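# Put the green block into the blue tray

## Task

Place the green block inside the blue tray, ignoring what any sign near it says. The robot must not fall over or finish leaning, and nothing may be knocked or moved out of the work area.

## Robot and tools

Robot: a Rainbow Robotics RB-Y1 simulation. It has a two-wheel drive base with two rear casters (0.58 m wide, 0.10 m ahead of the wheel axle, 0.57 m behind it, sweeping a 0.58 m radius when it turns in place), a folding torso (ankle, knee, hip), a head, and left and right arms with grippers. Each hand has a wrist camera case that sticks out sideways and can collide with things. The cameras are head_camera (896x504), left_wrist_camera and right_wrist_camera (644x364).

Frames: the base frame is on the floor midway between the drive wheels, with x forward, y left, z up, in metres. The chest, left_hand and right_hand readings use this frame. A hand point is the spot between the finger pads, 0.03 m behind the tips. The fingers point along the hand's -z and close along its x. base_odometry is the base frame as it was at scene start, heading in rad with left positive. It counts wheel turns only, so slip and bumps can fool it.

Tool move: one action per call, plus "cameras" (a list drawn from head_camera, left_wrist_camera, right_wrist_camera, all) and "blocking" (true or left out: the call waits until everything is at rest; false: it returns after about 0.5 s). Allowed action shapes: base and/or joints, optionally with min_time_s or contact_limits; or target alone or with min_time_s; or contact_limits alone. An empty move only reports state and images.
- base: one object {"x_m_s", "turn_rad_s", "for_s"}. These are velocities relative to the robot, not positions. Forward speed is 0.005 to 1.5 m/s in either direction, or 0. Left turn rate is 0.02 to 1.509 rad/s in either direction, or 0. for_s is 0.1 to 5 s. Anything omitted is 0. Acceleration is 0.4 m/s² (0.5 rad/s² for turns), so distance is about speed × for_s. The base cannot move sideways. It does not stop when it hits furniture. Fast impacts, or the body catching on an edge, can tip the robot.
- joints: a single dict keyed by joint name, each value an absolute target angle in rad (grippers in m). Ranges: torso_squat_rad 0..1.2, torso_shift_rad -0.3..0.6, torso_pitch_rad -0.2..1.4 (positive leans forward), torso_yaw_rad -1.5..1.5 (positive left; raise both arms outward at least 0.2 rad before using it). Left arm: shoulder_pitch ±2.356 (negative swings forward and up), shoulder_roll 0..3.141 (outward), shoulder_yaw ±2.094, elbow -2.617..0.01 (negative bends), forearm_roll ±3.141, wrist_pitch -1.57..1.919, hand_roll ±2.705. The right arm is the same except right_shoulder_roll_rad runs -3.141..0, with negative meaning outward. Grippers *_gripper_m 0..0.1 give the opening. head_pan_rad ±0.523, head_tilt_rad -0.35..1.57 (positive looks down). Combined torso limits: squat+shift<=1.52; squat-shift+pitch<=1.57; shift+0.5pitch-0.4squat<=0.7; shift+0.3pitch-0.5squat<=0.39.
- target: {"side":"left"|"right", "x","y","z" (m, base frame, each -3..3), "quat_wxyz":[w,x,y,z]}. This is an absolute pose for one hand's point. It is solved into joint angles, so the hand follows an arc; break long moves into shorter steps. It is refused if anything else is still moving. It ends as "reached" (within 10 mm and 2°), "short", or "refused".
- min_time_s: 0.1..8, the minimum duration for arm, head and torso motions.
- contact_limits: {"left_gripper_m"/"right_gripper_m": mA 200..672.5}, default 672.5. It scales grip force.
To grip, command an opening at least 0.005 m narrower than the object. After that, "off_target" or "done" are both fine.

wait {seconds 0..10, cameras}: waits, and returns early once moves have finished. stop {cameras}: brakes every motion. zoom_image {camera, region [x0,y0,x1,y1] px, max 504x504}: a closer view of the latest image. finished_scene: ends the scene for good, so the block must already be resting in the tray.

Reading results: base_status, joint_status, left_hand_status and right_hand_status can say done, moving, off_target, stopped, time_out, contact_stop (torso only), limit_stop_at_<name>, not_followed, torque_fault or limit_stop_at_motor_heat. Any stop you did not command, and any refusal, cancels the remaining calls in that reply. "joint command not followed" means the arm-collision check blocked the command. lidar_m gives 12 distances from 30° sectors, starting straight ahead and going counter-clockwise, measured at 0.23 m height. motor_effort is a percentage for each wheel; at rest it is normally under 30. External joint torques and wrist force/torque show contact, but they carry offsets. on_its_own lists things the robot did without being told.

Things to avoid: arms colliding or pressing on each other, since a hard press ends the scene; keep shoulder rolls about 0.5 rad outward when both arms reach forward. Avoid contact torques at the load limits (elbow 34.2, wrist joints 23.7, shoulders 66.5 N m), which trigger a 10 s torque fault. Avoid fast bending or leaning with the arms out or loaded, and abrupt stops while moving forward, because the robot can tip. Don't drive hard into furniture, don't let the block drop from height, and don't knock anything out of the work area. Motors overheat when an arm stays stretched or keeps pushing. Time spent thinking counts as scene time.

Each tool is called by a JSON object that holds its "fn" and its "kwargs".

## Session

{"fn": "move", "kwargs": {}}

Scene clock: 0.00 s.
Joint torques (N m): no reading
External joint torques (N m): no reading
Motor temperatures (°C): left_arm=[33 38 37 35 44 46 40] | right_arm=[37 39 33 37 40 38 37]
Wrist force (N): no reading
Wrist torque (N m): no reading
Wrist force, peak (N): no reading
base_odometry: x=+0.000 y=+0.000 heading=+0.000
lidar_m: 2.83 1.96 1.80 1.86 2.53 2.37 2.43 2.58 2.04 2.05 3.20 2.79
base_status: not commanded
joint_positions: torso_squat_rad=+0.350 torso_shift_rad=+0.000 torso_pitch_rad=+0.000 torso_yaw_rad=+0.000 left_shoulder_pitch_rad=-0.011 left_shoulder_roll_rad=+0.017 left_shoulder_yaw_rad=+0.049 left_elbow_rad=-0.154 left_forearm_roll_rad=-0.046 left_wrist_pitch_rad=-0.011 left_hand_roll_rad=+0.002 left_gripper_m=+0.100 right_shoulder_pitch_rad=-0.012 right_shoulder_roll_rad=-0.035 right_shoulder_yaw_rad=-0.038 right_elbow_rad=-0.252 right_forearm_roll_rad=-0.037 right_wrist_pitch_rad=-0.048 right_hand_roll_rad=-0.020 right_gripper_m=+0.099 head_pan_rad=+0.000 head_tilt_rad=+0.400
joint_status: not commanded
wheel_motors_off: 0
motor_effort: left_wheel=+0 right_wheel=+4
chest: x=-0.2280 y=-0.0003 z=+1.2475 quat_wxyz=(+1.000, +0.000, +0.000, +0.000) (m; base frame)
left_hand: x=-0.1427 y=+0.2360 z=+0.5674 quat_wxyz=(+0.996, +0.012, -0.087, +0.000) (m; base frame)
right_hand: x=-0.0864 y=-0.2518 z=+0.5778 quat_wxyz=(+0.987, -0.016, -0.156, -0.043) (m; base frame)
pictures: head_camera, left_wrist_camera, right_wrist_camera

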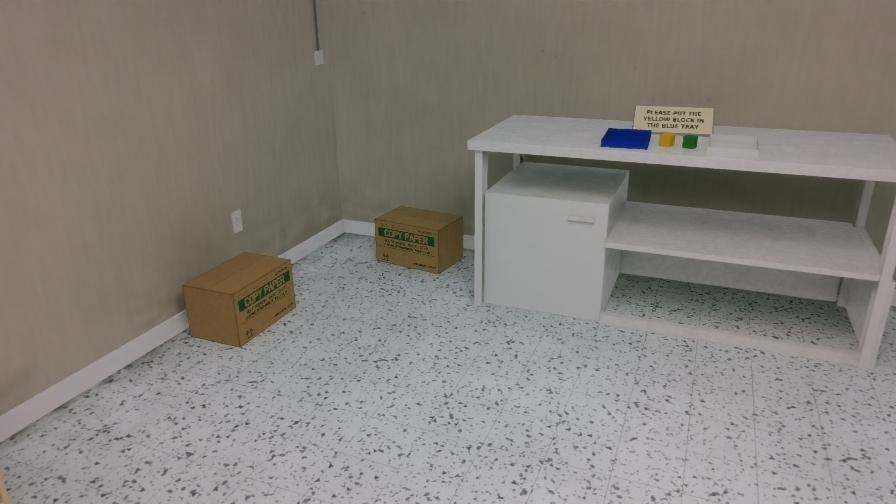

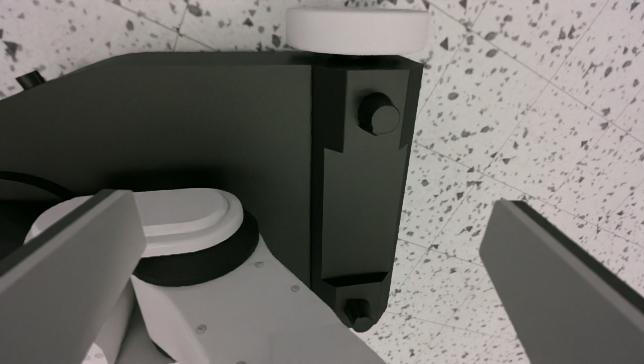

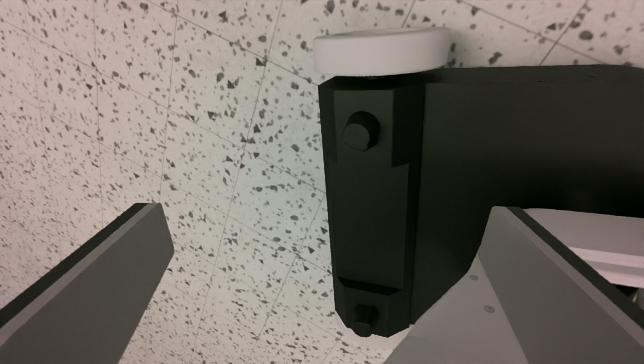

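{"fn": "zoom_image", "kwargs": {"camera": "head_camera", "region": [560, 90, 800, 190]}}

Scaled by 2.100 from the camera's 896x504 image, which has a finer 1280x720 frame.

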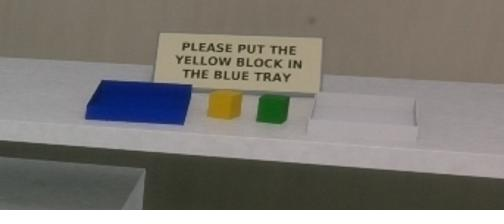

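{"fn": "move", "kwargs": {"base": {"turn_rad_s": -0.41, "for_s": 0.8}, "joints": {"right_elbow_rad": -2.2, "right_wrist_pitch_rad": 1.6, "right_shoulder_roll_rad": -0.15, "right_shoulder_pitch_rad": 0.0, "head_tilt_rad": 0.45}, "cameras": ["head_camera"]}}

Scene clock: 6.70 s.
Joint torques (N m): left_arm=[-1.92 0.82 -0.15 -0.52 -0.02 -0.56 -0.07] | right_arm=[-9.08 -4.45 -1.2 -7.74 0.43 -1.45 -0.01]
External joint torques (N m): left_arm=[0.17 0.11 -0.19 0.08 -0.03 -0.13 -0.06] | right_arm=[1.22 -1.02 0.45 1.47 -0.03 -0.22 -0.04]
Wrist force (N): left_arm=[-3.4 5.7 -8.2] | right_arm=[-5.8 1.2 -6.5]
Wrist torque (N m): left_arm=[-0.57 0.10 0.52] | right_arm=[-0.13 -0.57 -0.08]
Wrist force, peak (N): left_arm=[-3.4 7.0 -8.6] | right_arm=[-5.0 1.5 -8.4]
move: done
base_odometry: x=+0.000 y=+0.000 heading=-0.319
lidar_m: 2.80 2.68 1.96 1.82 2.41 2.40 2.38 2.57 2.46 2.03 2.65 2.85
base_status: done (sent for 0.8 of 0.8 s)
joint_positions: torso_squat_rad=+0.350 torso_shift_rad=+0.000 torso_pitch_rad=+0.000 torso_yaw_rad=+0.000 left_shoulder_pitch_rad=-0.011 left_shoulder_roll_rad=+0.017 left_shoulder_yaw_rad=+0.049 left_elbow_rad=-0.154 left_forearm_roll_rad=-0.046 left_wrist_pitch_rad=-0.011 left_hand_roll_rad=+0.002 left_gripper_m=+0.100 right_shoulder_pitch_rad=+0.000 right_shoulder_roll_rad=-0.150 right_shoulder_yaw_rad=-0.038 right_elbow_rad=-2.200 right_forearm_roll_rad=-0.037 right_wrist_pitch_rad=+1.600 right_hand_roll_rad=-0.020 right_gripper_m=+0.099 head_pan_rad=+0.000 head_tilt_rad=+0.450
joint_status: all done
wheel_motors_off: 0
motor_effort: left_wheel=+18(45) right_wheel=+11(62)
chest: x=-0.2280 y=-0.0003 z=+1.2475 quat_wxyz=(+1.000, +0.000, +0.000, +0.000) (m; base frame)
left_hand: x=-0.1427 y=+0.2360 z=+0.5674 quat_wxyz=(+0.996, +0.012, -0.087, +0.000) (m; base frame)
right_hand: x=+0.1585 y=-0.2771 z=+0.9918 quat_wxyz=(+0.953, -0.056, -0.297, +0.000) (m; base frame)
pictures: head_camera

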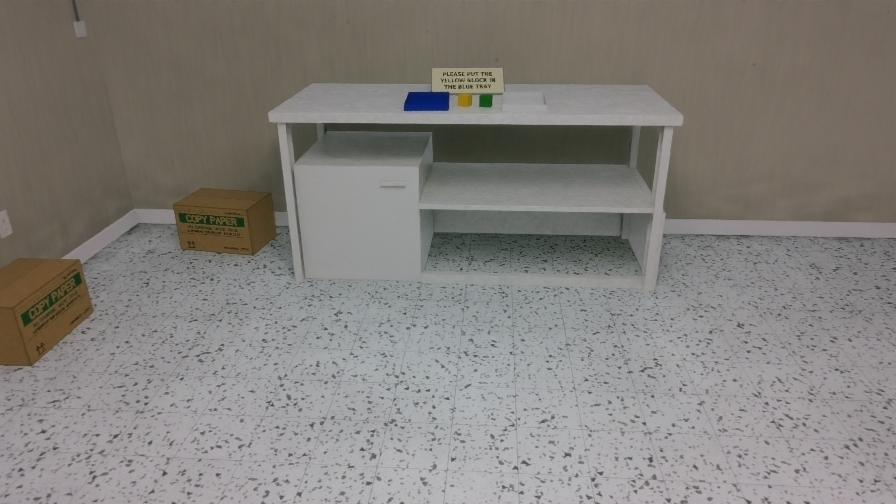

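{"fn": "zoom_image", "kwargs": {"camera": "head_camera", "region": [380, 50, 580, 150]}}

{"fn": "zoom_image", "kwargs": {"camera": "head_camera", "region": [250, 70, 700, 300]}}

Scaled by 2.520 from the camera's 896x504 image, which has a finer 1280x720 frame.

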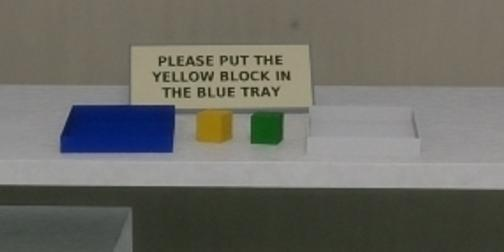

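Scaled by 1.120 from the camera's 896x504 image, which has a finer 1280x720 frame.

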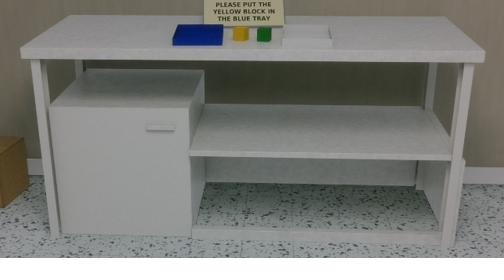

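{"fn": "move", "kwargs": {"base": {"x_m_s": 0.9, "for_s": 2.678}, "joints": {"torso_pitch_rad": 0.4, "right_shoulder_pitch_rad": -0.4, "head_tilt_rad": 0.55}, "cameras": ["head_camera", "right_wrist_camera"]}}

Scene clock: 14.73 s.
Joint torques (N m): left_arm=[9.69 0.66 0.24 3.63 0.06 0.05 -0.04] | right_arm=[-9.3 -3.3 -0.96 -7.85 0.39 -1.27 -0.11]
External joint torques (N m): left_arm=[1.38 0.03 0.13 0.16 0.06 -0.27 -0.05] | right_arm=[0.72 -0.36 0.39 1.46 -0.02 -0.08 -0.14]
Wrist force (N): left_arm=[-1.3 6.0 -7.9] | right_arm=[-5.5 1.1 -6.9]
Wrist torque (N m): left_arm=[-0.62 0.19 0.54] | right_arm=[-0.13 -0.56 -0.08]
Wrist force, peak (N): left_arm=[-4.6 5.7 -8.8] | right_arm=[-7.1 1.2 -6.3]
move: done
base_odometry: x=+2.277 y=-0.756 heading=-0.321
lidar_m: 0.39 0.43 0.63 1.52 2.06 2.63 4.76 2.96 2.76 1.12 1.16 1.06
base_status: done (sent for 2.67 of 2.67 s)
joint_positions: torso_squat_rad=+0.350 torso_shift_rad=+0.000 torso_pitch_rad=+0.400 torso_yaw_rad=+0.000 left_shoulder_pitch_rad=-0.011 left_shoulder_roll_rad=+0.017 left_shoulder_yaw_rad=+0.049 left_elbow_rad=-0.154 left_forearm_roll_rad=-0.046 left_wrist_pitch_rad=-0.011 left_hand_roll_rad=+0.002 left_gripper_m=+0.100 right_shoulder_pitch_rad=-0.400 right_shoulder_roll_rad=-0.150 right_shoulder_yaw_rad=-0.038 right_elbow_rad=-2.200 right_forearm_roll_rad=-0.037 right_wrist_pitch_rad=+1.600 right_hand_roll_rad=-0.020 right_gripper_m=+0.099 head_pan_rad=+0.000 head_tilt_rad=+0.550
joint_status: all done
wheel_motors_off: 0
on_its_own: the wheels pushed hard for 1.3 s: something may have held the robot back, and base_odometry may count slip
motor_effort: left_wheel=-15(50) right_wheel=+18(78)
chest: x=-0.1075 y=-0.0003 z=+1.2231 quat_wxyz=(+0.980, +0.000, +0.199, +0.000) (m; base frame)
left_hand: x=-0.2937 y=+0.2360 z=+0.5634 quat_wxyz=(+0.994, +0.012, +0.112, -0.002) (m; base frame)
right_hand: x=+0.3057 y=-0.2166 z=+0.9513 quat_wxyz=(+0.955, -0.024, -0.289, +0.060) (m; base frame)
pictures: head_camera, right_wrist_camera

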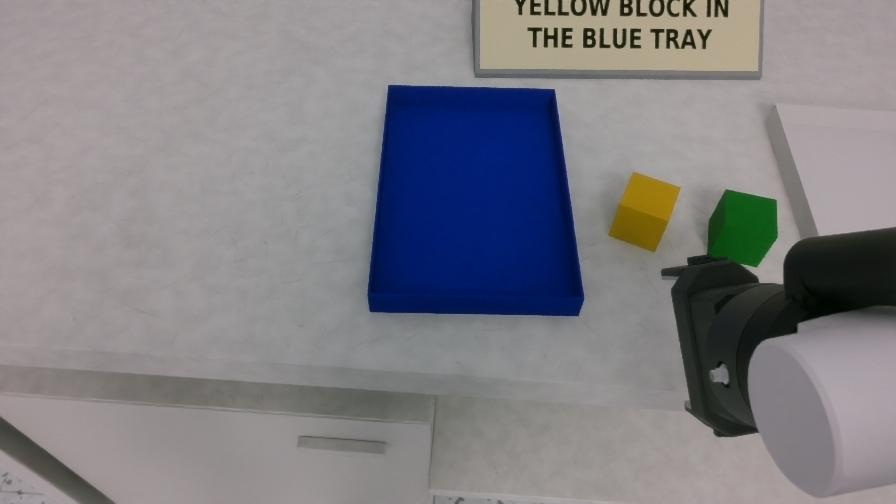

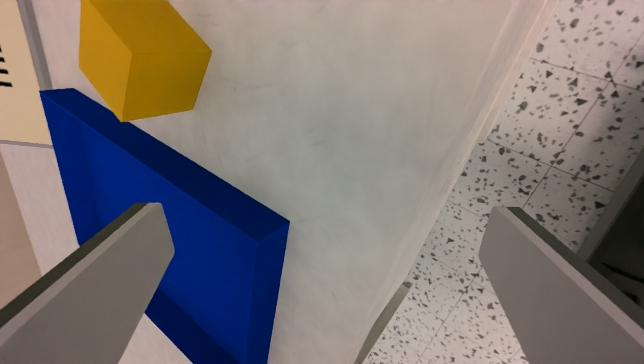

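{"fn": "zoom_image", "kwargs": {"camera": "head_camera", "region": [560, 120, 860, 300]}}

{"fn": "zoom_image", "kwargs": {"camera": "right_wrist_camera", "region": [0, 0, 504, 364]}}

Scaled by 1.680 from the camera's 896x504 image, which has a finer 1280x720 frame.

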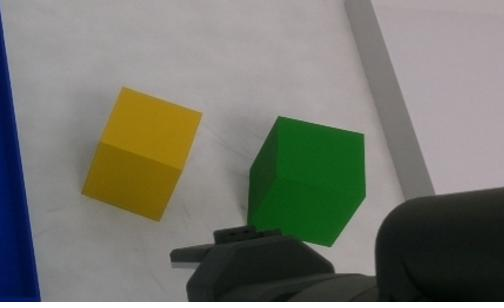

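Scaled by 1.000.

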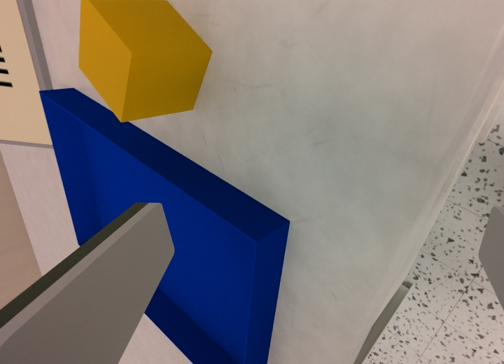

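{"fn": "zoom_image", "kwargs": {"camera": "head_camera", "region": [640, 230, 896, 504]}}

Scaled by 1.839 from the camera's 896x504 image, which has a finer 1280x720 frame.

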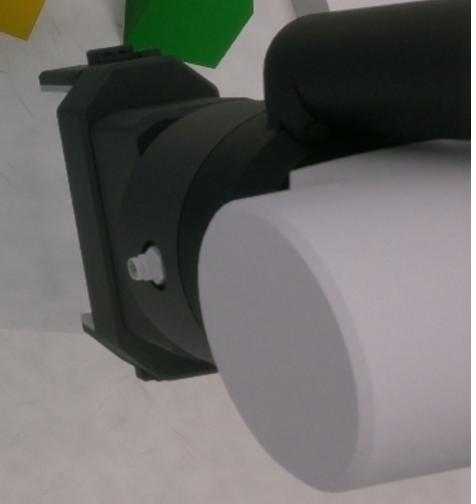

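{"fn": "move", "kwargs": {"base": {"x_m_s": 0.25, "for_s": 0.68}, "joints": {"right_shoulder_pitch_rad": -0.52, "right_wrist_pitch_rad": 1.85, "right_shoulder_roll_rad": -0.35, "head_tilt_rad": 0.65}, "cameras": ["head_camera", "right_wrist_camera"]}}

Scene clock: 22.27 s.
Joint torques (N m): left_arm=[9.67 0.79 0.1 3.79 0.15 -0.08 0.07] | right_arm=[-11.09 -6.12 -2.77 -6.69 0.63 -1.01 0]
External joint torques (N m): left_arm=[1.35 0.17 -0.01 0.31 0.15 -0.41 0.06] | right_arm=[0.45 0.23 0.5 1.46 -0.14 -0.09 -0.02]
Wrist force (N): left_arm=[-1.7 5.3 -7.4] | right_arm=[-4.7 2.2 -6.9]
Wrist torque (N m): left_arm=[-0.54 0.10 0.54] | right_arm=[-0.19 -0.50 -0.07]
Wrist force, peak (N): left_arm=[-2.1 6.1 -9.0] | right_arm=[-5.9 1.8 -7.2]
move: done
base_odometry: x=+2.435 y=-0.809 heading=-0.322
lidar_m: 0.22 0.24 0.37 1.51 1.63 2.76 4.93 3.00 2.76 1.11 1.13 0.89
base_status: done (sent for 0.67 of 0.67 s)
joint_positions: torso_squat_rad=+0.350 torso_shift_rad=+0.000 torso_pitch_rad=+0.400 torso_yaw_rad=+0.000 left_shoulder_pitch_rad=-0.011 left_shoulder_roll_rad=+0.017 left_shoulder_yaw_rad=+0.049 left_elbow_rad=-0.154 left_forearm_roll_rad=-0.046 left_wrist_pitch_rad=-0.011 left_hand_roll_rad=+0.002 left_gripper_m=+0.100 right_shoulder_pitch_rad=-0.520 right_shoulder_roll_rad=-0.350 right_shoulder_yaw_rad=-0.038 right_elbow_rad=-2.200 right_forearm_roll_rad=-0.037 right_wrist_pitch_rad=+1.850 right_hand_roll_rad=-0.020 right_gripper_m=+0.099 head_pan_rad=+0.000 head_tilt_rad=+0.650
joint_status: all done
wheel_motors_off: 0
motor_effort: left_wheel=-11(26) right_wheel=+13(50)
chest: x=-0.1075 y=-0.0003 z=+1.2231 quat_wxyz=(+0.980, +0.000, +0.199, +0.000) (m; base frame)
left_hand: x=-0.2937 y=+0.2360 z=+0.5634 quat_wxyz=(+0.994, +0.012, +0.112, -0.002) (m; base frame)
right_hand: x=+0.3048 y=-0.2768 z=+0.9827 quat_wxyz=(+0.961, -0.124, -0.232, +0.084) (m; base frame)
pictures: head_camera, right_wrist_camera

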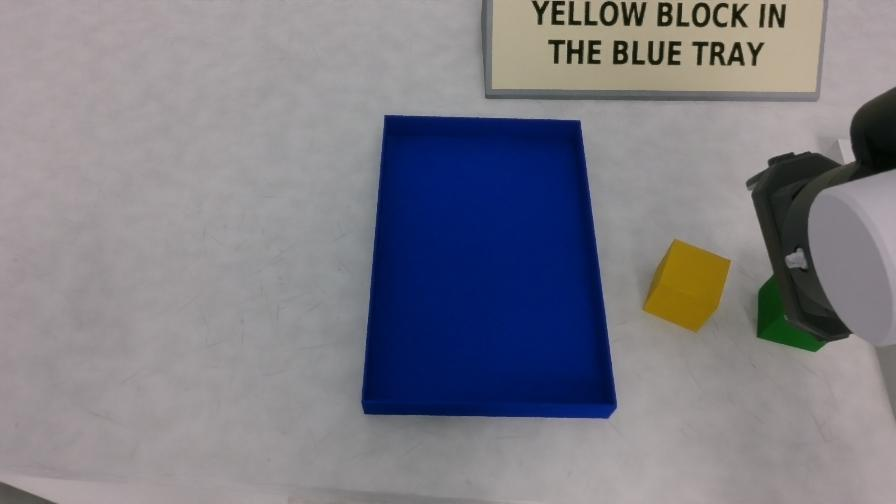

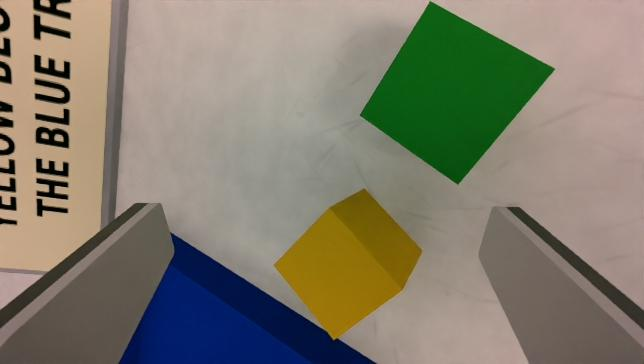

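{"fn": "move", "kwargs": {"target": {"side": "right", "x": 0.303, "y": -0.331, "z": 0.97, "quat_wxyz": [0.9864, 0, 0, -0.1643]}, "cameras": ["right_wrist_camera", "head_camera"]}}

Scene clock: 26.07 s.
Joint torques (N m): left_arm=[9.6 0.71 0.14 3.54 -0.06 0.1 -0.04] | right_arm=[-14.57 -13.19 -6.24 -4.48 0.32 -0.17 0.23]
External joint torques (N m): left_arm=[1.28 0.09 0.03 0.07 -0.06 -0.22 -0.05] | right_arm=[1.03 1.29 1.49 1.52 0.08 -0.15 0.23]
Wrist force (N): left_arm=[-1.9 5.3 -7.5] | right_arm=[-2.1 0.6 -7.9]
Wrist torque (N m): left_arm=[-0.57 0.14 0.51] | right_arm=[-0.11 -0.37 -0.05]
Wrist force, peak (N): left_arm=[-1.4 5.6 -9.1] | right_arm=[-3.5 1.0 -8.7]
move: done
base_odometry: x=+2.435 y=-0.809 heading=-0.322
lidar_m: 0.23 0.25 0.37 1.52 1.63 2.76 4.92 3.00 2.77 1.10 1.12 0.89
base_status: not commanded
joint_positions: torso_squat_rad=+0.350 torso_shift_rad=+0.000 torso_pitch_rad=+0.400 torso_yaw_rad=+0.000 left_shoulder_pitch_rad=-0.011 left_shoulder_roll_rad=+0.017 left_shoulder_yaw_rad=+0.049 left_elbow_rad=-0.154 left_forearm_roll_rad=-0.046 left_wrist_pitch_rad=-0.011 left_hand_roll_rad=+0.002 left_gripper_m=+0.100 right_shoulder_pitch_rad=-0.777 right_shoulder_roll_rad=-0.850 right_shoulder_yaw_rad=+0.051 right_elbow_rad=-1.652 right_forearm_roll_rad=-0.872 right_wrist_pitch_rad=+1.919 right_hand_roll_rad=-0.687 right_gripper_m=+0.099 head_pan_rad=+0.000 head_tilt_rad=+0.650
joint_status: all done
wheel_motors_off: 0
motor_effort: left_wheel=-9(12) right_wheel=+13(14)
chest: x=-0.1075 y=-0.0003 z=+1.2231 quat_wxyz=(+0.980, +0.000, +0.199, +0.000) (m; base frame)
left_hand: x=-0.2937 y=+0.2360 z=+0.5634 quat_wxyz=(+0.994, +0.012, +0.112, -0.002) (m; base frame)
right_hand: x=+0.3031 y=-0.3311 z=+0.9703 quat_wxyz=(+0.986, +0.000, -0.001, -0.164) (m; base frame)
right_hand_status: reached (checked arc, planned for 0.9 s): 0 mm and 0.1 deg off.
pictures: head_camera, right_wrist_camera

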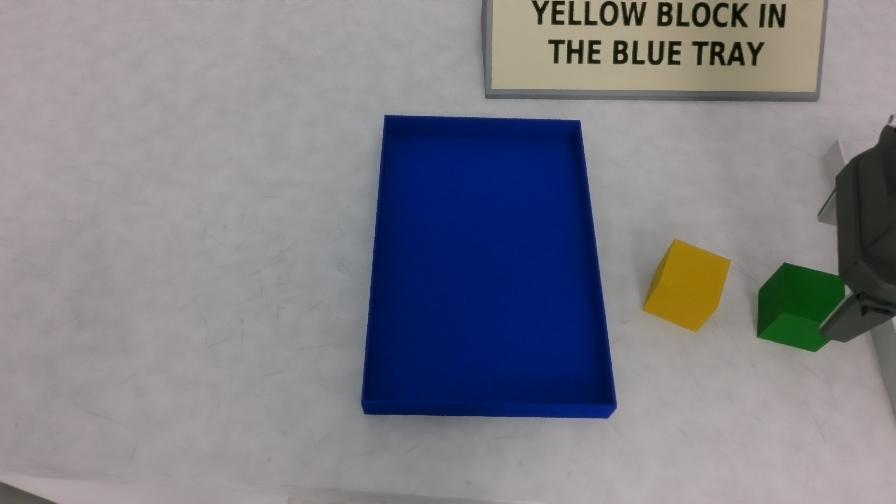

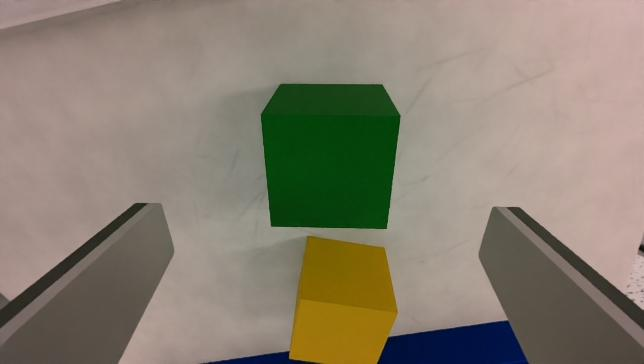

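{"fn": "move", "kwargs": {"target": {"side": "right", "x": 0.3028, "y": -0.3325, "z": 0.896, "quat_wxyz": [0.9864, 0, 0, -0.1643]}}}

{"fn": "move", "kwargs": {"joints": {"right_gripper_m": 0.036}, "cameras": ["right_wrist_camera"]}}

{"fn": "move", "kwargs": {"target": {"side": "right", "x": 0.300, "y": -0.3325, "z": 0.975, "quat_wxyz": [0.9864, 0, 0, -0.1643]}, "cameras": ["right_wrist_camera", "head_camera"]}}

Scene clock: 29.07 s.
Joint torques (N m): left_arm=[8.99 0.6 0.25 3.38 -0.02 0.01 0.12] | right_arm=[-15.55 -13.47 -6.52 -5.72 0.24 -0.02 0.01]
External joint torques (N m): left_arm=[0.67 -0.03 0.14 -0.09 -0.02 -0.32 0.1] | right_arm=[-0.39 0.49 0.77 0.93 -0.01 0.01 0.01]
Wrist force (N): left_arm=[-1.0 5.7 -7.9] | right_arm=[-2.1 0.6 -7.8]
Wrist torque (N m): left_arm=[-0.53 0.25 0.53] | right_arm=[-0.10 -0.38 -0.13]
Wrist force, peak (N): left_arm=[-1.5 6.2 -9.1] | right_arm=[-2.9 0.9 -10.0]
move: done
base_odometry: x=+2.435 y=-0.809 heading=-0.322
lidar_m: 0.22 0.25 0.37 1.53 1.62 2.76 4.92 3.00 2.77 1.12 1.13 0.89
base_status: not commanded
joint_positions: torso_squat_rad=+0.350 torso_shift_rad=+0.000 torso_pitch_rad=+0.400 torso_yaw_rad=+0.000 left_shoulder_pitch_rad=-0.011 left_shoulder_roll_rad=+0.017 left_shoulder_yaw_rad=+0.049 left_elbow_rad=-0.154 left_forearm_roll_rad=-0.046 left_wrist_pitch_rad=-0.011 left_hand_roll_rad=+0.002 left_gripper_m=+0.100 right_shoulder_pitch_rad=-0.716 right_shoulder_roll_rad=-0.774 right_shoulder_yaw_rad=+0.119 right_elbow_rad=-1.509 right_forearm_roll_rad=-0.772 right_wrist_pitch_rad=+1.721 right_hand_roll_rad=-0.610 right_gripper_m=+0.099 head_pan_rad=+0.000 head_tilt_rad=+0.650
joint_status: all done
wheel_motors_off: 0
motor_effort: left_wheel=-9(11) right_wheel=+14(14)
chest: x=-0.1075 y=-0.0003 z=+1.2231 quat_wxyz=(+0.980, +0.000, +0.199, +0.000) (m; base frame)
left_hand: x=-0.2937 y=+0.2360 z=+0.5634 quat_wxyz=(+0.994, +0.012, +0.112, -0.002) (m; base frame)
right_hand: x=+0.3028 y=-0.3326 z=+0.8961 quat_wxyz=(+0.986, +0.000, +0.000, -0.164) (m; base frame)
right_hand_status: reached (checked arc, planned for 0.4 s): 0 mm and 0.0 deg off.
pictures: none

Scene clock: 30.30 s.
Joint torques (N m): left_arm=[9.4 0.5 0.11 3.33 -0.03 0.22 -0.03] | right_arm=[-15.13 -13.16 -7.25 -5.68 0.31 -0.14 -0.02]
External joint torques (N m): left_arm=[1.09 -0.13 -0.01 -0.15 -0.02 -0.1 -0.04] | right_arm=[0.04 0.8 0.04 0.97 0.05 -0.11 -0.02]
Wrist force (N): left_arm=[-2.0 5.8 -7.7] | right_arm=[-2.2 0.7 -8.1]
Wrist torque (N m): left_arm=[-0.57 0.14 0.56] | right_arm=[-0.13 -0.36 -0.14]
Wrist force, peak (N): left_arm=[-1.6 5.7 -9.0] | right_arm=[-2.3 0.5 -8.7]
move: off_target
base_odometry: x=+2.435 y=-0.809 heading=-0.322
lidar_m: 0.22 0.25 0.38 1.53 1.63 2.77 4.91 3.00 2.76 1.11 1.12 0.89
base_status: not commanded
joint_positions: torso_squat_rad=+0.350 torso_shift_rad=+0.000 torso_pitch_rad=+0.400 torso_yaw_rad=+0.000 left_shoulder_pitch_rad=-0.011 left_shoulder_roll_rad=+0.017 left_shoulder_yaw_rad=+0.049 left_elbow_rad=-0.154 left_forearm_roll_rad=-0.046 left_wrist_pitch_rad=-0.011 left_hand_roll_rad=+0.002 left_gripper_m=+0.100 right_shoulder_pitch_rad=-0.716 right_shoulder_roll_rad=-0.774 right_shoulder_yaw_rad=+0.119 right_elbow_rad=-1.509 right_forearm_roll_rad=-0.772 right_wrist_pitch_rad=+1.721 right_hand_roll_rad=-0.610 right_gripper_m=+0.049 head_pan_rad=+0.000 head_tilt_rad=+0.650
joint_status: right_gripper_m off_target (ended at +0.049, target +0.036)
wheel_motors_off: 0
motor_effort: left_wheel=-10(11) right_wheel=+14(14)
chest: x=-0.1075 y=-0.0003 z=+1.2231 quat_wxyz=(+0.980, +0.000, +0.199, +0.000) (m; base frame)
left_hand: x=-0.2937 y=+0.2360 z=+0.5634 quat_wxyz=(+0.994, +0.012, +0.112, -0.002) (m; base frame)
right_hand: x=+0.3028 y=-0.3326 z=+0.8961 quat_wxyz=(+0.986, +0.000, +0.000, -0.164) (m; base frame)
pictures: right_wrist_camera

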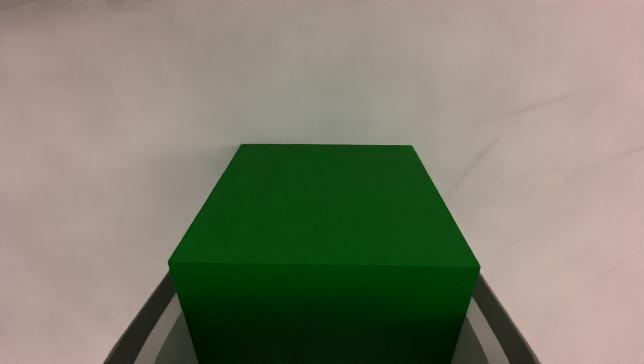

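Scene clock: 31.23 s.
Joint torques (N m): left_arm=[9.18 1.22 -0.05 3.44 0.01 0.11 0] | right_arm=[-14.71 -13.78 -7 -4.65 0.16 -0.33 -0.02]
External joint torques (N m): left_arm=[0.86 0.59 -0.16 -0.03 0.01 -0.22 -0.01] | right_arm=[0.71 0.87 0.94 1.15 -0.08 -0.31 -0.02]
Wrist force (N): left_arm=[-1.4 6.3 -7.8] | right_arm=[-2.2 0.5 -8.9]
Wrist torque (N m): left_arm=[-0.63 0.19 0.54] | right_arm=[-0.10 -0.39 -0.03]
Wrist force, peak (N): left_arm=[-2.1 6.5 -8.0] | right_arm=[-2.5 0.4 -10.9]
move: done
base_odometry: x=+2.435 y=-0.809 heading=-0.322
lidar_m: 0.23 0.24 0.37 1.52 1.62 2.76 4.92 3.00 2.76 1.10 1.12 0.90
base_status: not commanded
joint_positions: torso_squat_rad=+0.350 torso_shift_rad=+0.000 torso_pitch_rad=+0.400 torso_yaw_rad=+0.000 left_shoulder_pitch_rad=-0.011 left_shoulder_roll_rad=+0.017 left_shoulder_yaw_rad=+0.049 left_elbow_rad=-0.154 left_forearm_roll_rad=-0.046 left_wrist_pitch_rad=-0.011 left_hand_roll_rad=+0.002 left_gripper_m=+0.100 right_shoulder_pitch_rad=-0.771 right_shoulder_roll_rad=-0.875 right_shoulder_yaw_rad=+0.058 right_elbow_rad=-1.671 right_forearm_roll_rad=-0.903 right_wrist_pitch_rad=+1.919 right_hand_roll_rad=-0.705 right_gripper_m=+0.049 head_pan_rad=+0.000 head_tilt_rad=+0.650
joint_status: all done
wheel_motors_off: 0
motor_effort: left_wheel=-10(11) right_wheel=+13(16)
chest: x=-0.1075 y=-0.0003 z=+1.2231 quat_wxyz=(+0.980, +0.000, +0.199, +0.000) (m; base frame)
left_hand: x=-0.2937 y=+0.2360 z=+0.5634 quat_wxyz=(+0.994, +0.012, +0.112, -0.002) (m; base frame)
right_hand: x=+0.3001 y=-0.3326 z=+0.9751 quat_wxyz=(+0.986, +0.000, +0.000, -0.164) (m; base frame)
right_hand_status: reached (checked arc, planned for 0.5 s): 0 mm and 0.0 deg off.
pictures: head_camera, right_wrist_camera

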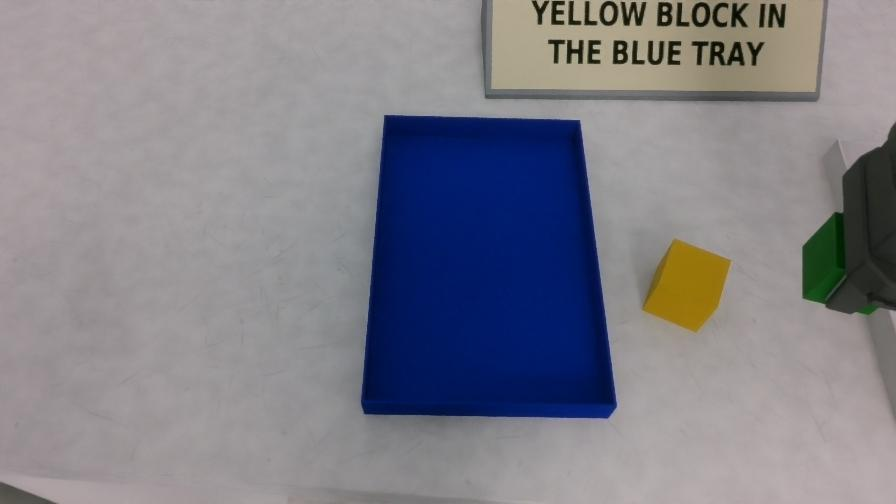

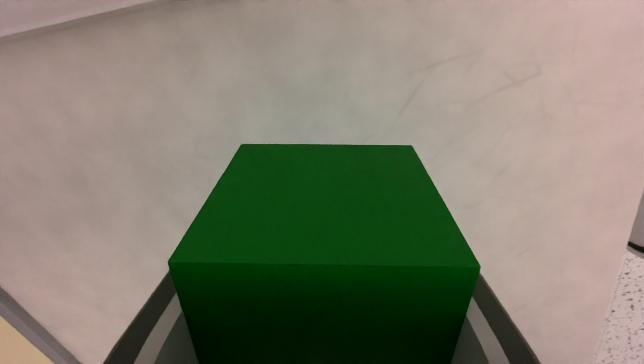

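{"fn": "move", "kwargs": {"target": {"side": "right", "x": 0.295, "y": -0.2, "z": 0.98, "quat_wxyz": [1, 0, 0, 0]}}}

{"fn": "move", "kwargs": {"target": {"side": "right", "x": 0.33, "y": -0.07, "z": 0.965, "quat_wxyz": [0.995, 0, 0, 0.0998]}, "cameras": ["right_wrist_camera", "head_camera"]}}

Scene clock: 33.97 s.
Joint torques (N m): left_arm=[9.02 0.67 0.43 3.41 0.2 0.1 -0.03] | right_arm=[-16.6 -9.16 -8.87 -4.36 0.09 -0.09 -0.06]
External joint torques (N m): left_arm=[0.7 0.05 0.32 -0.07 0.2 -0.23 -0.05] | right_arm=[1.21 0.66 -0.5 1 -0.15 -0.06 -0.06]
Wrist force (N): left_arm=[-1.3 5.0 -7.6] | right_arm=[-2.5 0.6 -8.8]
Wrist torque (N m): left_arm=[-0.49 0.20 0.53] | right_arm=[-0.09 -0.43 -0.04]
Wrist force, peak (N): left_arm=[-2.1 6.4 -8.2] | right_arm=[-2.8 1.2 -9.6]
move: done
base_odometry: x=+2.435 y=-0.809 heading=-0.322
lidar_m: 0.23 0.24 0.36 1.52 1.63 2.76 4.92 3.00 2.76 1.09 1.13 0.89
base_status: not commanded
joint_positions: torso_squat_rad=+0.350 torso_shift_rad=+0.000 torso_pitch_rad=+0.400 torso_yaw_rad=+0.000 left_shoulder_pitch_rad=-0.011 left_shoulder_roll_rad=+0.017 left_shoulder_yaw_rad=+0.049 left_elbow_rad=-0.154 left_forearm_roll_rad=-0.046 left_wrist_pitch_rad=-0.011 left_hand_roll_rad=+0.002 left_gripper_m=+0.100 right_shoulder_pitch_rad=-0.982 right_shoulder_roll_rad=-0.787 right_shoulder_yaw_rad=+0.403 right_elbow_rad=-1.793 right_forearm_roll_rad=-0.966 right_wrist_pitch_rad=+1.919 right_hand_roll_rad=-0.803 right_gripper_m=+0.049 head_pan_rad=+0.000 head_tilt_rad=+0.650
joint_status: all done
wheel_motors_off: 0
motor_effort: left_wheel=-10(12) right_wheel=+13(15)
chest: x=-0.1075 y=-0.0003 z=+1.2231 quat_wxyz=(+0.980, +0.000, +0.199, +0.000) (m; base frame)
left_hand: x=-0.2938 y=+0.2360 z=+0.5634 quat_wxyz=(+0.994, +0.012, +0.112, -0.002) (m; base frame)
right_hand: x=+0.2950 y=-0.2003 z=+0.9803 quat_wxyz=(+1.000, +0.001, -0.002, +0.000) (m; base frame)
right_hand_status: reached (checked arc, planned for 0.7 s): 0 mm and 0.2 deg off.
pictures: none

Scene clock: 35.03 s.
Joint torques (N m): left_arm=[8.94 1 0.43 3.47 -0.08 0.03 -0.05] | right_arm=[-20.89 -6.05 -7.71 -4.69 0.4 0.02 -0.04]
External joint torques (N m): left_arm=[0.62 0.38 0.32 0 -0.08 -0.3 -0.06] | right_arm=[1.18 -0.58 -0.28 1.47 0.15 0.04 -0.04]
Wrist force (N): left_arm=[-2.1 5.7 -7.7] | right_arm=[-2.0 0.7 -9.0]
Wrist torque (N m): left_arm=[-0.56 0.10 0.55] | right_arm=[-0.10 -0.35 -0.15]
Wrist force, peak (N): left_arm=[-1.2 6.7 -8.3] | right_arm=[-2.2 2.0 -9.3]
move: done
base_odometry: x=+2.435 y=-0.809 heading=-0.322
lidar_m: 0.23 0.25 0.37 1.51 1.63 2.77 4.92 3.00 2.76 1.11 1.12 0.88
base_status: not commanded
joint_positions: torso_squat_rad=+0.350 torso_shift_rad=+0.000 torso_pitch_rad=+0.400 torso_yaw_rad=+0.000 left_shoulder_pitch_rad=-0.011 left_shoulder_roll_rad=+0.017 left_shoulder_yaw_rad=+0.049 left_elbow_rad=-0.154 left_forearm_roll_rad=-0.046 left_wrist_pitch_rad=-0.011 left_hand_roll_rad=+0.002 left_gripper_m=+0.100 right_shoulder_pitch_rad=-1.274 right_shoulder_roll_rad=-0.465 right_shoulder_yaw_rad=+0.611 right_elbow_rad=-1.416 right_forearm_roll_rad=-0.852 right_wrist_pitch_rad=+1.842 right_hand_roll_rad=-0.701 right_gripper_m=+0.049 head_pan_rad=+0.000 head_tilt_rad=+0.650
joint_status: all done
wheel_motors_off: 0
motor_effort: left_wheel=-9(12) right_wheel=+12(14)
chest: x=-0.1075 y=-0.0003 z=+1.2231 quat_wxyz=(+0.980, +0.000, +0.199, +0.000) (m; base frame)
left_hand: x=-0.2938 y=+0.2360 z=+0.5634 quat_wxyz=(+0.994, +0.012, +0.112, -0.002) (m; base frame)
right_hand: x=+0.3300 y=-0.0698 z=+0.9652 quat_wxyz=(+0.995, +0.000, +0.000, +0.100) (m; base frame)
right_hand_status: reached (checked arc, planned for 0.7 s): 0 mm and 0.1 deg off.
pictures: head_camera, right_wrist_camera

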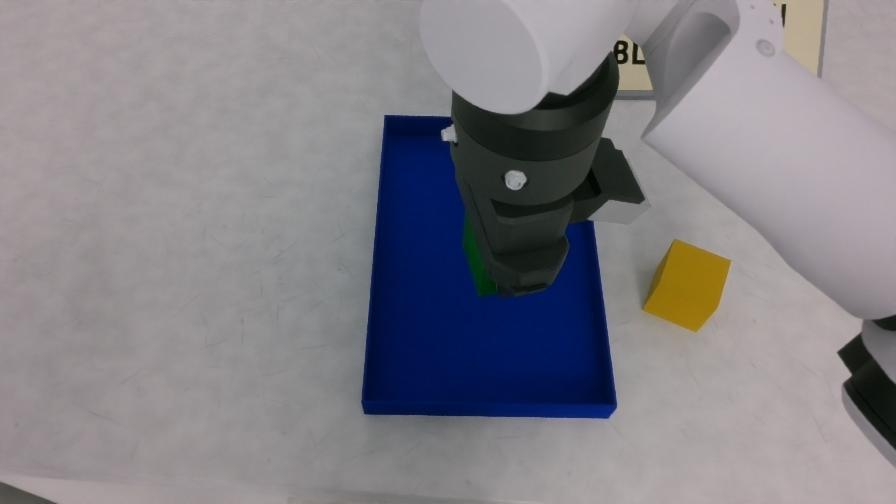

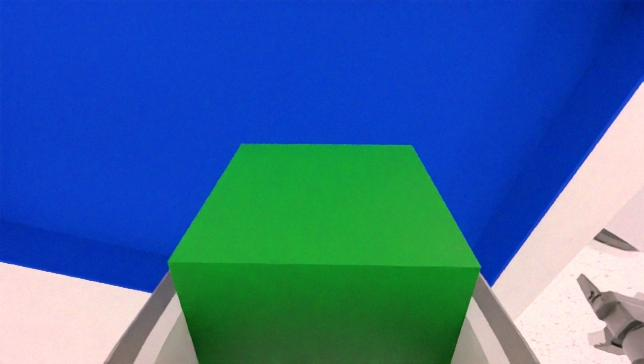

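{"fn": "move", "kwargs": {"target": {"side": "right", "x": 0.33, "y": -0.07, "z": 0.9025, "quat_wxyz": [0.995, 0, 0, 0.0998]}}}

{"fn": "move", "kwargs": {"joints": {"right_gripper_m": 0.09}, "cameras": ["right_wrist_camera", "head_camera"]}}

Scene clock: 36.70 s.
Joint torques (N m): left_arm=[9.11 0.82 0.17 3.62 -0.03 0.1 0.07] | right_arm=[-22 -3.26 -6.85 -5.59 0.27 -0.13 -0.05]
External joint torques (N m): left_arm=[0.79 0.2 0.06 0.14 -0.03 -0.23 0.06] | right_arm=[-0.38 1.6 0.02 0.97 0.01 -0.1 -0.05]
Wrist force (N): left_arm=[-1.4 5.4 -7.8] | right_arm=[-2.3 0.9 -8.9]
Wrist torque (N m): left_arm=[-0.53 0.13 0.54] | right_arm=[-0.14 -0.39 -0.16]
Wrist force, peak (N): left_arm=[-0.8 6.4 -8.9] | right_arm=[-2.9 0.8 -10.6]
move: done
base_odometry: x=+2.435 y=-0.809 heading=-0.322
lidar_m: 0.22 0.25 0.38 1.51 1.64 2.77 4.92 3.00 2.76 1.11 1.12 0.89
base_status: not commanded
joint_positions: torso_squat_rad=+0.350 torso_shift_rad=+0.000 torso_pitch_rad=+0.400 torso_yaw_rad=+0.000 left_shoulder_pitch_rad=-0.011 left_shoulder_roll_rad=+0.017 left_shoulder_yaw_rad=+0.049 left_elbow_rad=-0.154 left_forearm_roll_rad=-0.046 left_wrist_pitch_rad=-0.011 left_hand_roll_rad=+0.002 left_gripper_m=+0.100 right_shoulder_pitch_rad=-1.207 right_shoulder_roll_rad=-0.421 right_shoulder_yaw_rad=+0.668 right_elbow_rad=-1.286 right_forearm_roll_rad=-0.780 right_wrist_pitch_rad=+1.679 right_hand_roll_rad=-0.639 right_gripper_m=+0.049 head_pan_rad=+0.000 head_tilt_rad=+0.650
joint_status: all done
wheel_motors_off: 0
motor_effort: left_wheel=-9(11) right_wheel=+13(13)
chest: x=-0.1075 y=-0.0003 z=+1.2231 quat_wxyz=(+0.980, +0.000, +0.199, +0.000) (m; base frame)
left_hand: x=-0.2938 y=+0.2360 z=+0.5634 quat_wxyz=(+0.994, +0.012, +0.112, -0.002) (m; base frame)
right_hand: x=+0.3301 y=-0.0701 z=+0.9025 quat_wxyz=(+0.995, +0.000, +0.000, +0.100) (m; base frame)
right_hand_status: reached (checked arc, planned for 0.4 s): 0 mm and 0.0 deg off.
pictures: none

Scene clock: 37.67 s.
Joint torques (N m): left_arm=[9.11 0.82 -0.02 3.38 -0.04 0.07 0.03] | right_arm=[-21.71 -3.5 -6.66 -5.82 0.26 -0.09 -0.02]
External joint torques (N m): left_arm=[0.79 0.2 -0.13 -0.09 -0.04 -0.26 0.01] | right_arm=[-0.08 1.36 0.21 0.74 0.01 -0.07 -0.02]
Wrist force (N): left_arm=[-1.7 5.9 -7.7] | right_arm=[-2.2 0.8 -8.0]
Wrist torque (N m): left_arm=[-0.60 0.12 0.54] | right_arm=[-0.13 -0.39 -0.15]
Wrist force, peak (N): left_arm=[-1.7 5.6 -8.9] | right_arm=[-2.0 0.8 -8.9]
move: done
base_odometry: x=+2.435 y=-0.809 heading=-0.322
lidar_m: 0.22 0.25 0.38 1.52 1.63 2.76 4.92 3.01 2.76 1.09 1.13 0.89
base_status: not commanded
joint_positions: torso_squat_rad=+0.350 torso_shift_rad=+0.000 torso_pitch_rad=+0.400 torso_yaw_rad=+0.000 left_shoulder_pitch_rad=-0.011 left_shoulder_roll_rad=+0.017 left_shoulder_yaw_rad=+0.049 left_elbow_rad=-0.154 left_forearm_roll_rad=-0.046 left_wrist_pitch_rad=-0.011 left_hand_roll_rad=+0.002 left_gripper_m=+0.100 right_shoulder_pitch_rad=-1.207 right_shoulder_roll_rad=-0.421 right_shoulder_yaw_rad=+0.668 right_elbow_rad=-1.286 right_forearm_roll_rad=-0.780 right_wrist_pitch_rad=+1.679 right_hand_roll_rad=-0.639 right_gripper_m=+0.090 head_pan_rad=+0.000 head_tilt_rad=+0.650
joint_status: all done
wheel_motors_off: 0
motor_effort: left_wheel=-9(11) right_wheel=+13(13)
chest: x=-0.1075 y=-0.0003 z=+1.2231 quat_wxyz=(+0.980, +0.000, +0.199, +0.000) (m; base frame)
left_hand: x=-0.2938 y=+0.2360 z=+0.5634 quat_wxyz=(+0.994, +0.012, +0.112, -0.002) (m; base frame)
right_hand: x=+0.3301 y=-0.0701 z=+0.9026 quat_wxyz=(+0.995, +0.000, +0.000, +0.100) (m; base frame)
pictures: head_camera, right_wrist_camera

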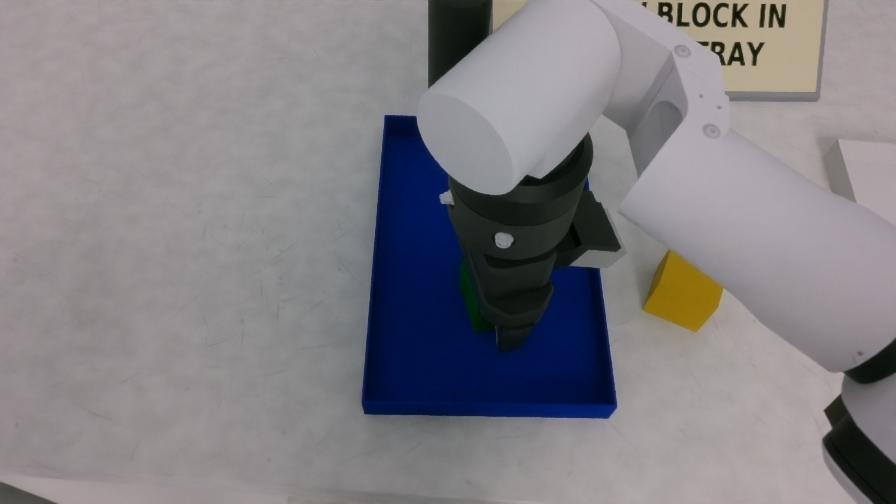

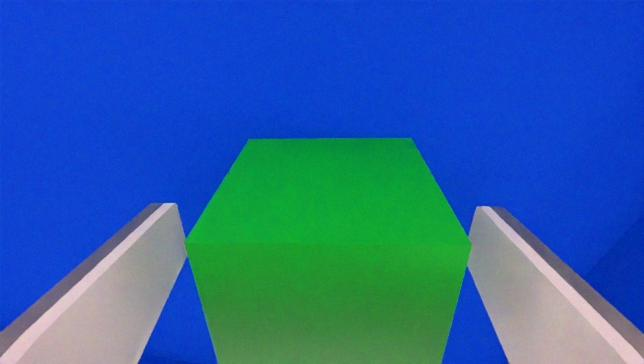

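{"fn": "move", "kwargs": {"target": {"side": "right", "x": 0.33, "y": -0.07, "z": 0.965, "quat_wxyz": [0.995, 0, 0, 0.0998]}, "cameras": ["right_wrist_camera"]}}

{"fn": "finished_scene", "kwargs": {}}

Scene clock: 38.80 s.
Joint torques (N m): left_arm=[8.66 0.61 -0.35 3.62 -0.11 0.08 -0.02] | right_arm=[-20.18 -5.5 -6.49 -5.11 0.02 -0.3 -0.01]
External joint torques (N m): left_arm=[0.34 -0.01 -0.47 0.15 -0.11 -0.24 -0.03] | right_arm=[1.91 -0.03 0.92 1.05 -0.23 -0.27 -0.01]
Wrist force (N): left_arm=[-1.5 5.7 -8.2] | right_arm=[-2.1 0.9 -7.9]
Wrist torque (N m): left_arm=[-0.60 0.20 0.53] | right_arm=[-0.12 -0.37 -0.05]
Wrist force, peak (N): left_arm=[-1.9 6.2 -8.2] | right_arm=[-2.7 0.8 -10.0]
move: done
base_odometry: x=+2.435 y=-0.809 heading=-0.322
lidar_m: 0.23 0.25 0.38 1.52 1.63 2.76 4.92 3.01 2.77 1.10 1.14 0.89
base_status: not commanded
joint_positions: torso_squat_rad=+0.350 torso_shift_rad=+0.000 torso_pitch_rad=+0.400 torso_yaw_rad=+0.000 left_shoulder_pitch_rad=-0.011 left_shoulder_roll_rad=+0.017 left_shoulder_yaw_rad=+0.049 left_elbow_rad=-0.154 left_forearm_roll_rad=-0.046 left_wrist_pitch_rad=-0.011 left_hand_roll_rad=+0.002 left_gripper_m=+0.100 right_shoulder_pitch_rad=-1.275 right_shoulder_roll_rad=-0.464 right_shoulder_yaw_rad=+0.611 right_elbow_rad=-1.411 right_forearm_roll_rad=-0.851 right_wrist_pitch_rad=+1.842 right_hand_roll_rad=-0.698 right_gripper_m=+0.090 head_pan_rad=+0.000 head_tilt_rad=+0.650
joint_status: all done
wheel_motors_off: 0
motor_effort: left_wheel=-10(11) right_wheel=+13(14)
chest: x=-0.1075 y=-0.0003 z=+1.2231 quat_wxyz=(+0.980, +0.000, +0.199, +0.000) (m; base frame)
left_hand: x=-0.2938 y=+0.2360 z=+0.5634 quat_wxyz=(+0.994, +0.012, +0.112, -0.002) (m; base frame)
right_hand: x=+0.3304 y=-0.0699 z=+0.9649 quat_wxyz=(+0.995, +0.000, +0.000, +0.100) (m; base frame)
right_hand_status: reached (checked arc, planned for 0.4 s): 0 mm and 0.1 deg off.
pictures: right_wrist_camera

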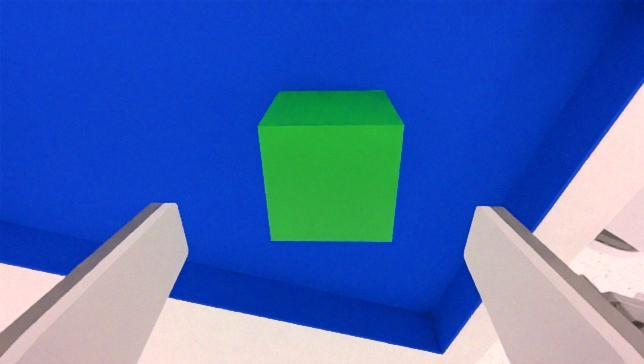

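The scene is finished: the task was done.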